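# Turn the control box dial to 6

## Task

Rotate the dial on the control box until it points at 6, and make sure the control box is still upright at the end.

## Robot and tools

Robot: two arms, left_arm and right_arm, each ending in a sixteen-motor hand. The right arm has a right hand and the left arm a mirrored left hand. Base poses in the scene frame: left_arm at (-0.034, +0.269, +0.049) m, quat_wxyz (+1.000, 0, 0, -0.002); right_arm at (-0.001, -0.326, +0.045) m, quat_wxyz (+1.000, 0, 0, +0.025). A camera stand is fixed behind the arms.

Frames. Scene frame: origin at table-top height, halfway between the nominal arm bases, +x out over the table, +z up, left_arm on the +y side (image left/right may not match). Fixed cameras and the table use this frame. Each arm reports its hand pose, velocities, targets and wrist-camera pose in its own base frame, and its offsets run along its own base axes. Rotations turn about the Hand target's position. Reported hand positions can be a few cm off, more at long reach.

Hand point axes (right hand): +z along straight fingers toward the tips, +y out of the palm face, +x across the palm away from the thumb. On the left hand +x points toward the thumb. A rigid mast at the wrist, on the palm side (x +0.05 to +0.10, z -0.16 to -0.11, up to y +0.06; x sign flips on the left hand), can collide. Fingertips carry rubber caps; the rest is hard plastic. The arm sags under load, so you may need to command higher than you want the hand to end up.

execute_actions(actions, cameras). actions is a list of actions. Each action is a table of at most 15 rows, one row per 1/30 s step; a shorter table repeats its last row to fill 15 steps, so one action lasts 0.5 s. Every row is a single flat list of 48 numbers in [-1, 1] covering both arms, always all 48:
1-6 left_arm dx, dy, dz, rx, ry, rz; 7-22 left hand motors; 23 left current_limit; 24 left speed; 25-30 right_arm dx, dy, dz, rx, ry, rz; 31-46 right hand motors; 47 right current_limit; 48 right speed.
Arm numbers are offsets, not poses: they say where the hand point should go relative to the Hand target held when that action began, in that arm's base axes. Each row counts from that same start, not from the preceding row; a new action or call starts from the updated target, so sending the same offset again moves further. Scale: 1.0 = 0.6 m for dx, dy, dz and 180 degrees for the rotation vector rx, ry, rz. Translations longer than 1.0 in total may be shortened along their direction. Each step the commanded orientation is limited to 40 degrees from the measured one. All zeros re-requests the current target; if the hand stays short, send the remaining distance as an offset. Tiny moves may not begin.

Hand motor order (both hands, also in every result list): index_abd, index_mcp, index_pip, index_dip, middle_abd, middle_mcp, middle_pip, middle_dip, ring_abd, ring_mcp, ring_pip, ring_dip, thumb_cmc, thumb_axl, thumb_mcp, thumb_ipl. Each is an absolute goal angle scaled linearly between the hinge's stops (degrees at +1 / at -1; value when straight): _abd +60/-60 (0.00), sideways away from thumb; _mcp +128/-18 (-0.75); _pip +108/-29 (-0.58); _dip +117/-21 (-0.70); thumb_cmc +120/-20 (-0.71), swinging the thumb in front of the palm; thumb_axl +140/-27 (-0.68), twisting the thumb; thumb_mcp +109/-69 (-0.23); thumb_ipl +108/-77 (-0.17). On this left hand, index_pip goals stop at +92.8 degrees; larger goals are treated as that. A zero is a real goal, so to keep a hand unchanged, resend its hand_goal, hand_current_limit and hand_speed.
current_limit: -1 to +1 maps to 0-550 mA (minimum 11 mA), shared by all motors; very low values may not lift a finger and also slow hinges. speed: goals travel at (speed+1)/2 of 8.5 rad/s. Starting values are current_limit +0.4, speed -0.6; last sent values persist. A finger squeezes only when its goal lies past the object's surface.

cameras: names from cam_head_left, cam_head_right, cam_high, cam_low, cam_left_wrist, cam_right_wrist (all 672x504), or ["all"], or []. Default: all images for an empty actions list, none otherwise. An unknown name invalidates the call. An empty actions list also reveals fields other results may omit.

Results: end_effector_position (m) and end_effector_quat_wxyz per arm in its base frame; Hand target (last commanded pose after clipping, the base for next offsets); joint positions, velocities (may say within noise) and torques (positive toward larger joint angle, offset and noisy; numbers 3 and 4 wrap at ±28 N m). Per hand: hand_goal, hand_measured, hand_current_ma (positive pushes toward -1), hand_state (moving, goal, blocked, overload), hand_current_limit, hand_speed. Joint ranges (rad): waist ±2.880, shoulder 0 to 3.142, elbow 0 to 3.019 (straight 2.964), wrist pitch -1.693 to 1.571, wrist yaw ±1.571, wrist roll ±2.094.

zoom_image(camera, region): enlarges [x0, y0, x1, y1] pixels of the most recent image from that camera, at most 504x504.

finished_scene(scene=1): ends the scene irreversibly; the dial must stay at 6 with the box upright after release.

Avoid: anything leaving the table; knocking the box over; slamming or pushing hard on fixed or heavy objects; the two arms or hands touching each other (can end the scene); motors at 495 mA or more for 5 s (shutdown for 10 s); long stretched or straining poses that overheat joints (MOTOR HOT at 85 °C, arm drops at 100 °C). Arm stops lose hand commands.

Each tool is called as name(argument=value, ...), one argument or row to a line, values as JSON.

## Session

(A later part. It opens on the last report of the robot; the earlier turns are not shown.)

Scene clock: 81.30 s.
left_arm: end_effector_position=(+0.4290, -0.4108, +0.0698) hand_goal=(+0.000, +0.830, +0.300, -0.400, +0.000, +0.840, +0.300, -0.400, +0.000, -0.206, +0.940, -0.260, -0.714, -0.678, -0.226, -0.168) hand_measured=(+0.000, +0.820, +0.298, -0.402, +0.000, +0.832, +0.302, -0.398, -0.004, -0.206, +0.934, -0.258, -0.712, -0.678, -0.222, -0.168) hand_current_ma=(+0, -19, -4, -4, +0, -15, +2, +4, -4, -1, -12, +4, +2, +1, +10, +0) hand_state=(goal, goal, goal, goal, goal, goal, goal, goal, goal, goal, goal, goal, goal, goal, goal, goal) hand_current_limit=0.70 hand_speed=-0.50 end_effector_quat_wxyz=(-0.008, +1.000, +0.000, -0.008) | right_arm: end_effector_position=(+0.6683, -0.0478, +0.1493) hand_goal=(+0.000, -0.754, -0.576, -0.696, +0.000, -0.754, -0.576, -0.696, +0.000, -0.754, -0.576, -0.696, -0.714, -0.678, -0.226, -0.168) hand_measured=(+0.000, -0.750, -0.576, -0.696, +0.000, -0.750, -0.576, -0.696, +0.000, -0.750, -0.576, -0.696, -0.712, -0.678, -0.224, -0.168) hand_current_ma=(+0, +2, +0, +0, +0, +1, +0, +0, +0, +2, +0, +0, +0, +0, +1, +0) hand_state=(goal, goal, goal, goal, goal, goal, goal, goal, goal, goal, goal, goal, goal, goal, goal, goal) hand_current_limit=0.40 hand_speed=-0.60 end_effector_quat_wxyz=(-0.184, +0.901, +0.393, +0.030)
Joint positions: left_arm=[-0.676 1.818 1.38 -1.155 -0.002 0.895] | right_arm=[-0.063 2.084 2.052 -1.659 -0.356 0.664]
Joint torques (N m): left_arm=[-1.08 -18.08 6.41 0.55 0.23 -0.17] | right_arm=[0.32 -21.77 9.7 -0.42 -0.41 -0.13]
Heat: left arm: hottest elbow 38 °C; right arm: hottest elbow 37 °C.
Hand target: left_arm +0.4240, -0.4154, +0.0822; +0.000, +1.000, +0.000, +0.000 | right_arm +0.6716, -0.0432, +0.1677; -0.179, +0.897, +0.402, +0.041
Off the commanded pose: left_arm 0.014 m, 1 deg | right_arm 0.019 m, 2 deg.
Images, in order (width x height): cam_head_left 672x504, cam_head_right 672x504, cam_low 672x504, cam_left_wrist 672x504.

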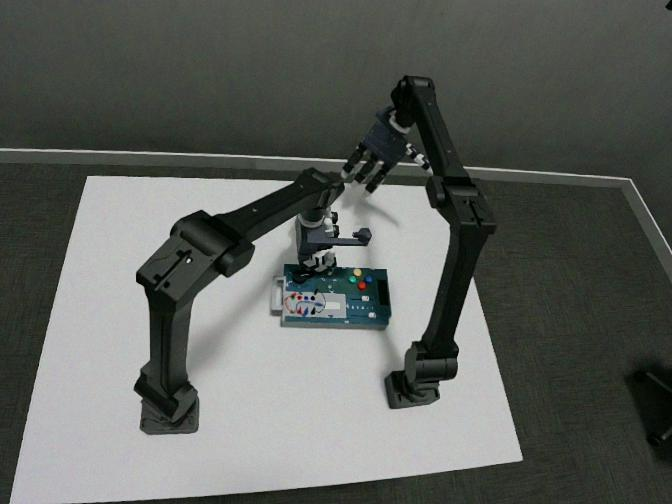

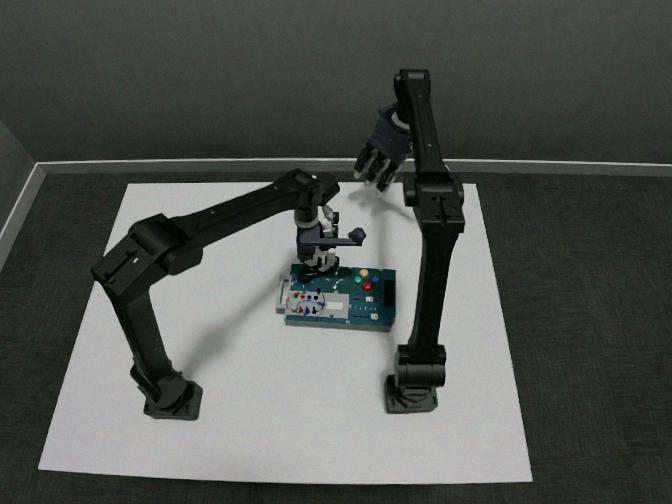

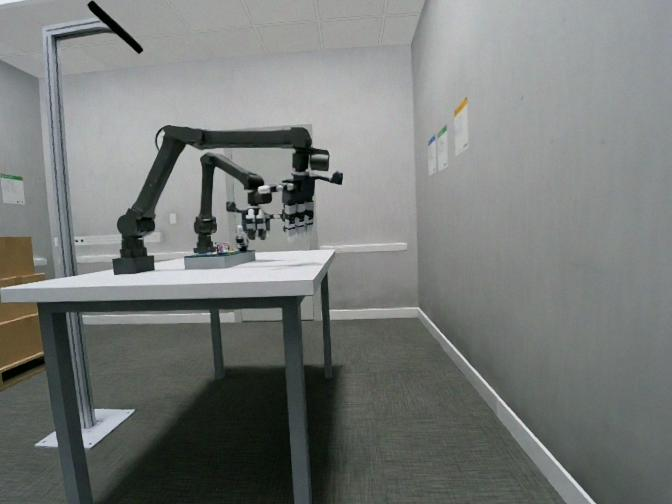

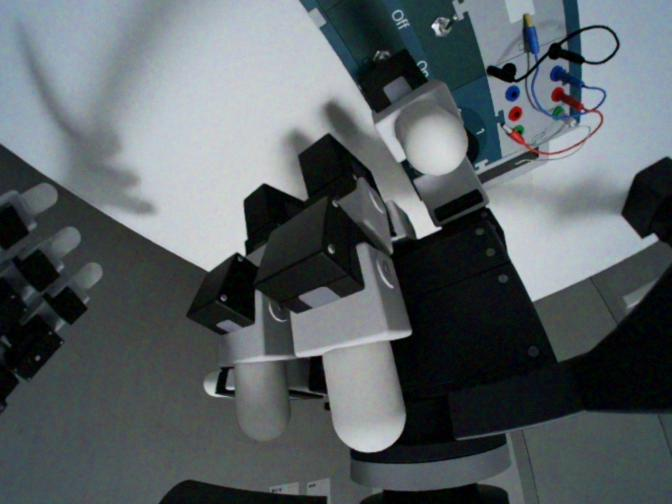

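execute_actions(
  actions=[
    [[-0.022,-0.002,-0.002,0,0,0,0,0.83,0.3,-0.4,0,0.84,0.3,-0.4,0,-0.205,0.94,-0.26,-0.714,-0.678,-0.226,-0.168,0.7,-0.5,0,0,0,0,0,0,0,-0.754,-0.576,-0.696,0,-0.754,-0.576,-0.696,0,-0.754,-0.576,-0.696,-0.714,-0.678,-0.226,-0.168,0.4,-0.6]],
  ],
  cameras=["cam_low", "cam_head_left", "cam_head_right", "cam_left_wrist"],
)

zoom_image(
  camera="cam_head_left",
  region=[270, 220, 350, 300],
)

zoom_image(
  camera="cam_head_right",
  region=[270, 220, 350, 300],
)

zoom_image(
  camera="cam_low",
  region=[210, 220, 270, 265],
)

Scene clock: 83.20 s.
left_arm: end_effector_position=(+0.4100, -0.4147, +0.0670) hand_goal=(+0.000, +0.830, +0.300, -0.400, +0.000, +0.840, +0.300, -0.400, +0.000, -0.206, +0.940, -0.260, -0.714, -0.678, -0.226, -0.168) hand_measured=(+0.000, +0.820, +0.298, -0.402, +0.000, +0.832, +0.302, -0.398, -0.004, -0.208, +0.934, -0.258, -0.712, -0.678, -0.222, -0.168) hand_current_ma=(+0, -19, -4, -4, +0, -15, +2, +4, -4, -2, -12, +4, +1, +1, +10, +0) hand_state=(goal, goal, goal, goal, goal, goal, goal, goal, goal, goal, goal, goal, goal, goal, goal, goal) hand_current_limit=0.70 hand_speed=-0.50 end_effector_quat_wxyz=(-0.009, +1.000, -0.005, -0.010) | right_arm: end_effector_position=(+0.6683, -0.0478, +0.1493) hand_goal=(+0.000, -0.754, -0.576, -0.696, +0.000, -0.754, -0.576, -0.696, +0.000, -0.754, -0.576, -0.696, -0.714, -0.678, -0.226, -0.168) hand_measured=(+0.000, -0.750, -0.576, -0.696, +0.000, -0.750, -0.576, -0.696, +0.000, -0.750, -0.576, -0.696, -0.712, -0.678, -0.224, -0.168) hand_current_ma=(+0, +2, +0, +0, +0, +1, +0, +0, +0, +2, +0, +0, +0, +0, +1, +0) hand_state=(goal, goal, goal, goal, goal, goal, goal, goal, goal, goal, goal, goal, goal, goal, goal, goal) hand_current_limit=0.40 hand_speed=-0.60 end_effector_quat_wxyz=(-0.184, +0.901, +0.393, +0.030)
Joint positions: left_arm=[-0.703 1.797 1.341 -1.142 -0.001 0.878] | right_arm=[-0.063 2.084 2.052 -1.659 -0.356 0.664]
Joint torques (N m): left_arm=[-0.32 -17.73 6.72 0.55 0.16 -0.18] | right_arm=[0.32 -21.77 9.73 -0.43 -0.43 -0.13]
Heat: left arm: hottest elbow 38 °C; right arm: hottest elbow 37 °C.
Hand target: left_arm +0.4106, -0.4166, +0.0808; -0.001, +1.000, +0.000, +0.000 | right_arm +0.6716, -0.0432, +0.1677; -0.179, +0.897, +0.402, +0.041
Off the commanded pose: left_arm 0.014 m, 2 deg | right_arm 0.019 m, 2 deg.
Images, in order (width x height): cam_head_left 672x504, cam_head_right 672x504, cam_low 672x504, cam_left_wrist 672x504.

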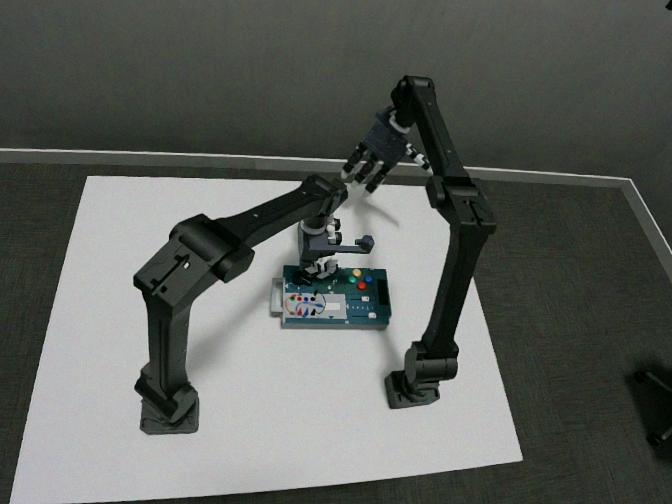

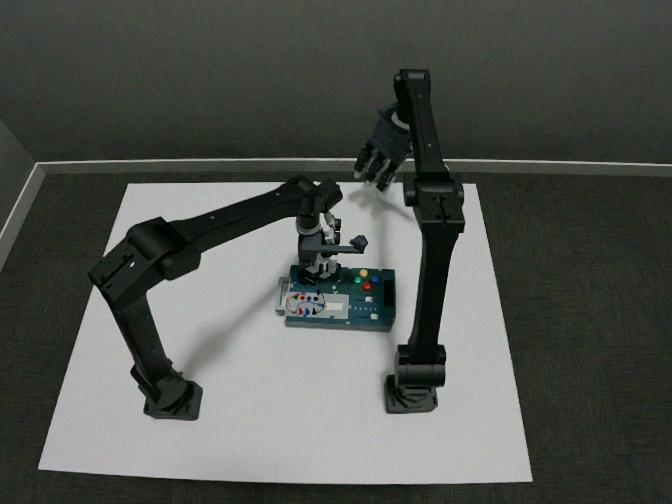

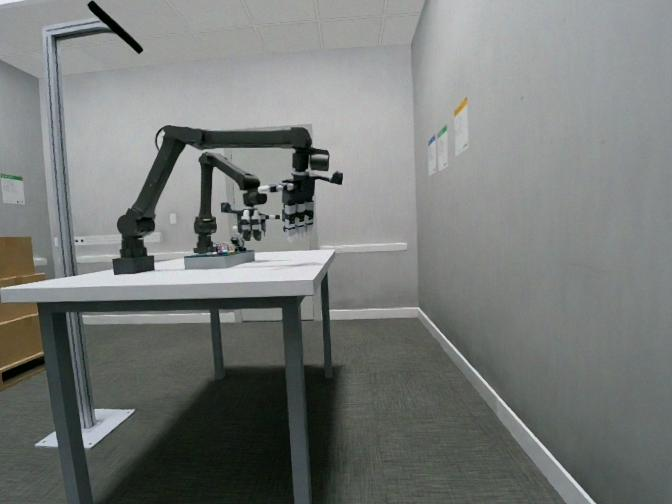

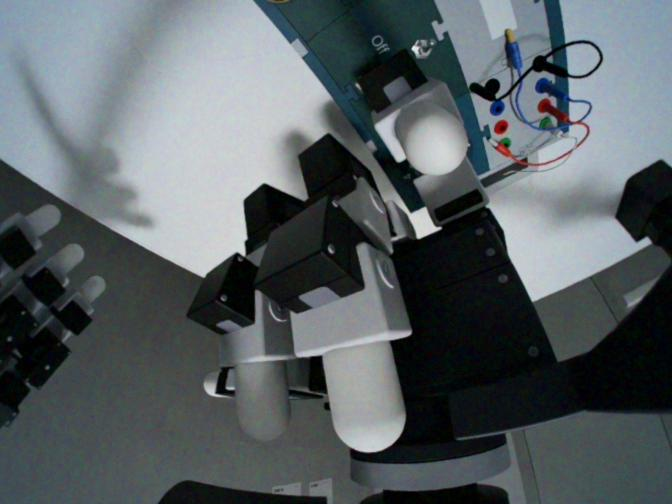

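Scaled by 6.300 from the camera's 672x504 image, which has a finer 960x720 frame.

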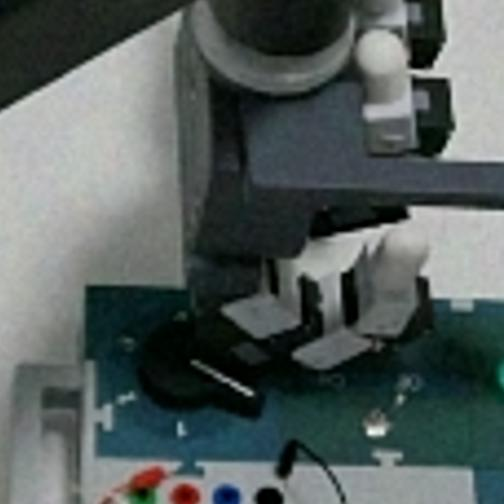

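Scaled by 6.300 from the camera's 672x504 image, which has a finer 960x720 frame.

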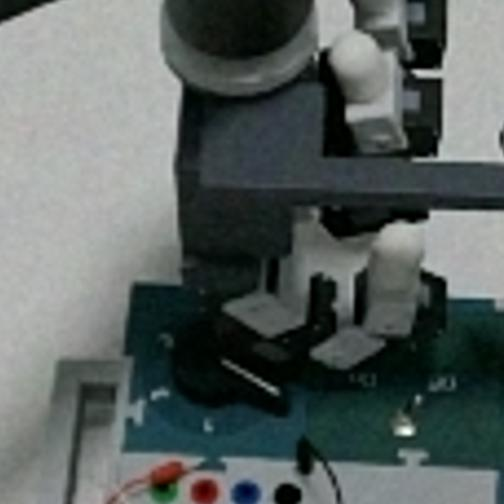

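Scaled by 8.400 from the camera's 672x504 image, which has a finer 960x720 frame.

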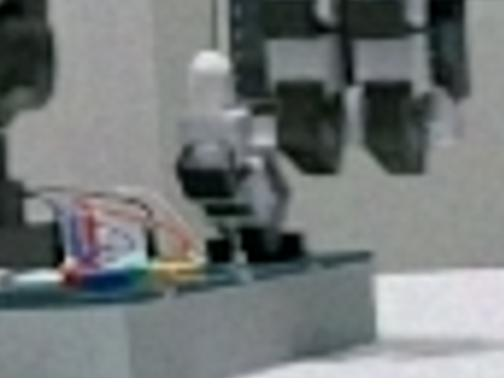

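execute_actions(
  actions=[
    [[0.03,0,0,0,0,0,0,0.83,0.3,-0.4,0,0.84,0.3,-0.4,0,-0.205,0.94,-0.26,-0.714,-0.678,-0.226,-0.168,0.7,-0.5,0,0,0,0,0,0,0,-0.754,-0.576,-0.696,0,-0.754,-0.576,-0.696,0,-0.754,-0.576,-0.696,-0.714,-0.678,-0.226,-0.168,0.4,-0.6]],
  ],
  cameras=["cam_low", "cam_head_left", "cam_head_right", "cam_left_wrist"],
)

zoom_image(
  camera="cam_head_left",
  region=[270, 220, 350, 300],
)

zoom_image(
  camera="cam_low",
  region=[210, 220, 270, 265],
)

Scene clock: 84.23 s.
left_arm: end_effector_position=(+0.4132, -0.4117, +0.0670) hand_goal=(+0.000, +0.830, +0.300, -0.400, +0.000, +0.840, +0.300, -0.400, +0.000, -0.206, +0.940, -0.260, -0.714, -0.678, -0.226, -0.168) hand_measured=(+0.000, +0.820, +0.298, -0.402, +0.000, +0.832, +0.302, -0.398, -0.004, -0.204, +0.934, -0.258, -0.712, -0.678, -0.222, -0.168) hand_current_ma=(+0, -19, -4, -4, +0, -15, +2, +4, -4, +2, -12, +4, +1, +1, +10, +0) hand_state=(goal, goal, goal, goal, goal, goal, goal, goal, goal, goal, goal, goal, goal, goal, goal, goal) hand_current_limit=0.70 hand_speed=-0.50 end_effector_quat_wxyz=(-0.008, +1.000, -0.001, -0.011) | right_arm: end_effector_position=(+0.6683, -0.0478, +0.1493) hand_goal=(+0.000, -0.754, -0.576, -0.696, +0.000, -0.754, -0.576, -0.696, +0.000, -0.754, -0.576, -0.696, -0.714, -0.678, -0.226, -0.168) hand_measured=(+0.000, -0.750, -0.576, -0.696, +0.000, -0.750, -0.576, -0.696, +0.000, -0.750, -0.576, -0.696, -0.712, -0.678, -0.224, -0.168) hand_current_ma=(+0, +2, +0, +0, +0, +1, +0, +0, +0, +2, +0, +0, +0, +0, +1, +0) hand_state=(goal, goal, goal, goal, goal, goal, goal, goal, goal, goal, goal, goal, goal, goal, goal, goal) hand_current_limit=0.40 hand_speed=-0.60 end_effector_quat_wxyz=(-0.184, +0.901, +0.393, +0.030)
Joint positions: left_arm=[-0.695 1.797 1.341 -1.142 0.001 0.878] | right_arm=[-0.063 2.084 2.052 -1.659 -0.356 0.664]
Joint torques (N m): left_arm=[0.56 -15.03 10.07 0.06 0.08 0.07] | right_arm=[0.26 -21.83 9.74 -0.44 -0.42 -0.12]
Heat: left arm: hottest elbow 38 °C; right arm: hottest elbow 37 °C.
Hand target: left_arm +0.4286, -0.4167, +0.0808; -0.001, +1.000, +0.000, +0.000 | right_arm +0.6716, -0.0432, +0.1677; -0.179, +0.897, +0.402, +0.041
Off the commanded pose: left_arm 0.021 m, 1 deg | right_arm 0.019 m, 2 deg.
Images, in order (width x height): cam_head_left 672x504, cam_head_right 672x504, cam_low 672x504, cam_left_wrist 672x504.

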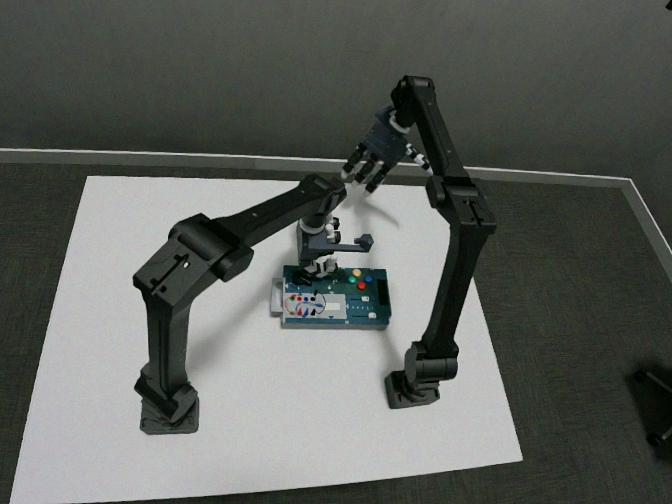

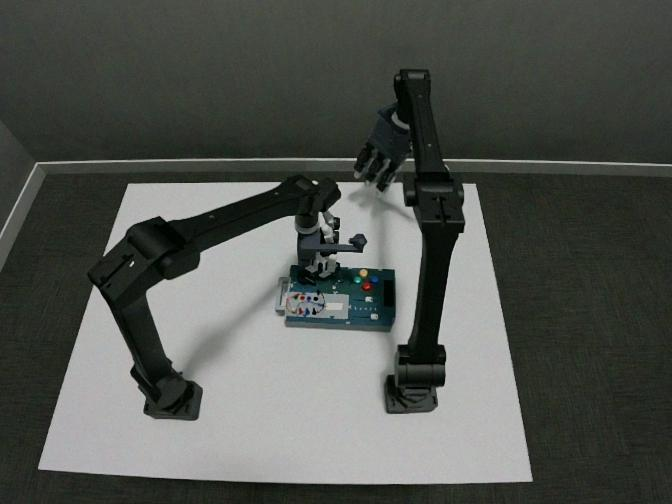

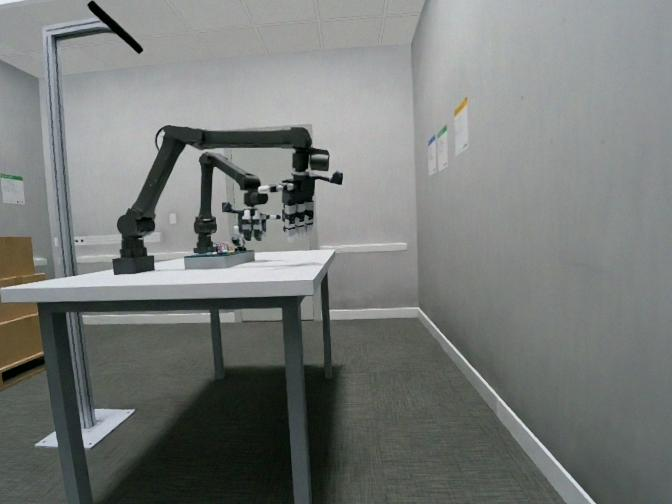

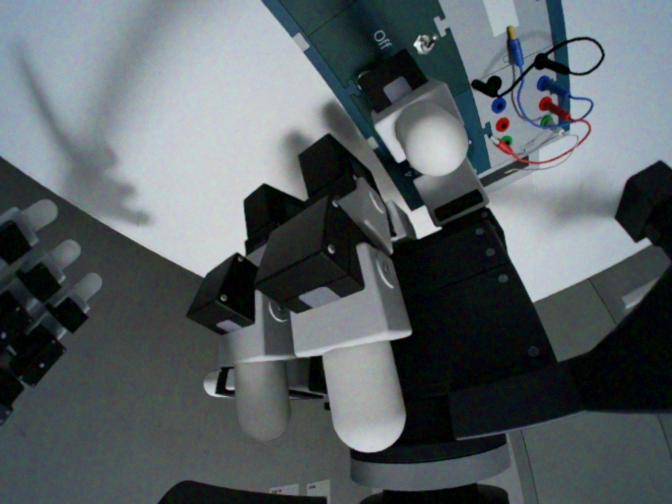

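Scaled by 6.300 from the camera's 672x504 image, which has a finer 960x720 frame.

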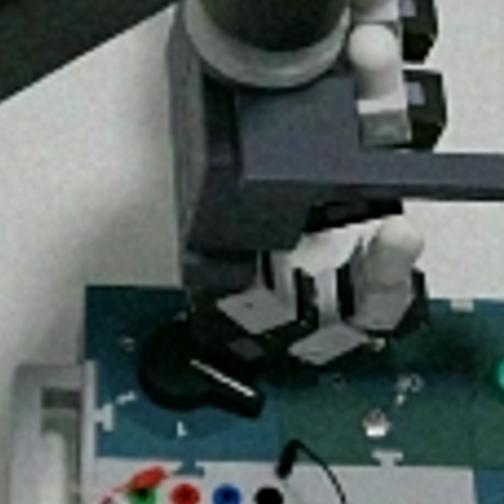

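Scaled by 8.400 from the camera's 672x504 image, which has a finer 960x720 frame.

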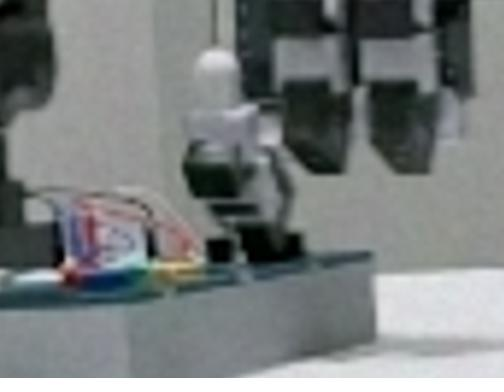

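execute_actions(
  actions=[
    [[0.03,0,0.03,0,0,0,0,0.83,0.3,-0.4,0,0.84,0.3,-0.4,0,-0.205,0.94,-0.26,-0.714,-0.678,-0.226,-0.168,0.7,-0.5,0,0,0,0,0,0,0,-0.754,-0.576,-0.696,0,-0.754,-0.576,-0.696,0,-0.754,-0.576,-0.696,-0.714,-0.678,-0.226,-0.168,0.4,-0.6]],
  ],
  cameras=["cam_head_left"],
)

zoom_image(
  camera="cam_head_left",
  region=[270, 220, 350, 300],
)

Scene clock: 85.37 s.
left_arm: end_effector_position=(+0.4341, -0.4066, +0.0873) hand_goal=(+0.000, +0.830, +0.300, -0.400, +0.000, +0.840, +0.300, -0.400, +0.000, -0.206, +0.940, -0.260, -0.714, -0.678, -0.226, -0.168) hand_measured=(+0.000, +0.820, +0.298, -0.402, +0.000, +0.832, +0.302, -0.398, -0.004, -0.210, +0.934, -0.258, -0.712, -0.678, -0.222, -0.168) hand_current_ma=(+0, -19, -4, -4, +0, -15, +2, +4, -4, -5, -12, +4, +1, +1, +10, +0) hand_state=(goal, goal, goal, goal, goal, goal, goal, goal, goal, goal, goal, goal, goal, goal, goal, goal) hand_current_limit=0.70 hand_speed=-0.50 end_effector_quat_wxyz=(-0.008, +1.000, +0.006, -0.010) | right_arm: end_effector_position=(+0.6683, -0.0478, +0.1493) hand_goal=(+0.000, -0.754, -0.576, -0.696, +0.000, -0.754, -0.576, -0.696, +0.000, -0.754, -0.576, -0.696, -0.714, -0.678, -0.226, -0.168) hand_measured=(+0.000, -0.750, -0.576, -0.696, +0.000, -0.750, -0.576, -0.696, +0.000, -0.750, -0.576, -0.696, -0.712, -0.678, -0.224, -0.168) hand_current_ma=(+0, +2, +0, +0, +0, +1, +0, +0, +0, +2, +0, +0, +0, +0, +1, +0) hand_state=(goal, goal, goal, goal, goal, goal, goal, goal, goal, goal, goal, goal, goal, goal, goal, goal) hand_current_limit=0.40 hand_speed=-0.60 end_effector_quat_wxyz=(-0.184, +0.901, +0.393, +0.030)
Joint positions: left_arm=[-0.664 1.804 1.41 -1.203 0 0.894] | right_arm=[-0.063 2.084 2.052 -1.659 -0.356 0.664]
Joint torques (N m): left_arm=[-0.09 -14.56 10.51 0.18 0.1 0.13] | right_arm=[0.21 -21.89 9.73 -0.46 -0.42 -0.13]
Heat: left arm: hottest elbow 38 °C; right arm: hottest elbow 37 °C.
Hand target: left_arm +0.4468, -0.4165, +0.0989; -0.001, +1.000, +0.000, +0.000 | right_arm +0.6716, -0.0432, +0.1677; -0.179, +0.897, +0.402, +0.041
Off the commanded pose: left_arm 0.020 m, 2 deg | right_arm 0.019 m, 2 deg.
Images, in order (width x height): cam_head_left 672x504.

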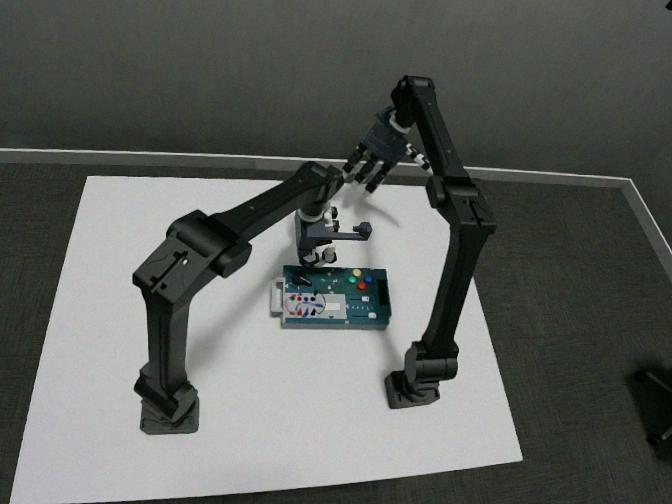

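Scaled by 6.300 from the camera's 672x504 image, which has a finer 960x720 frame.

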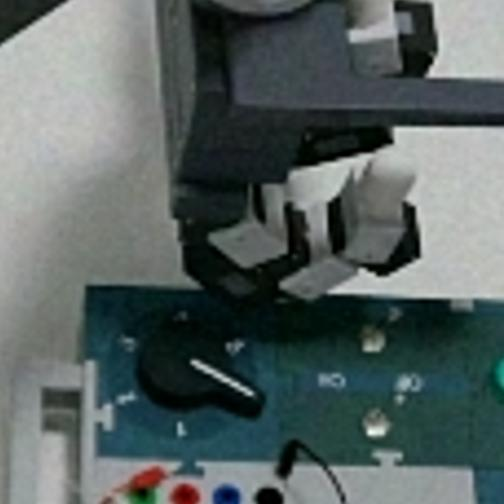

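finished_scene(
  scene=1,
)

The scene is finished: the task was done.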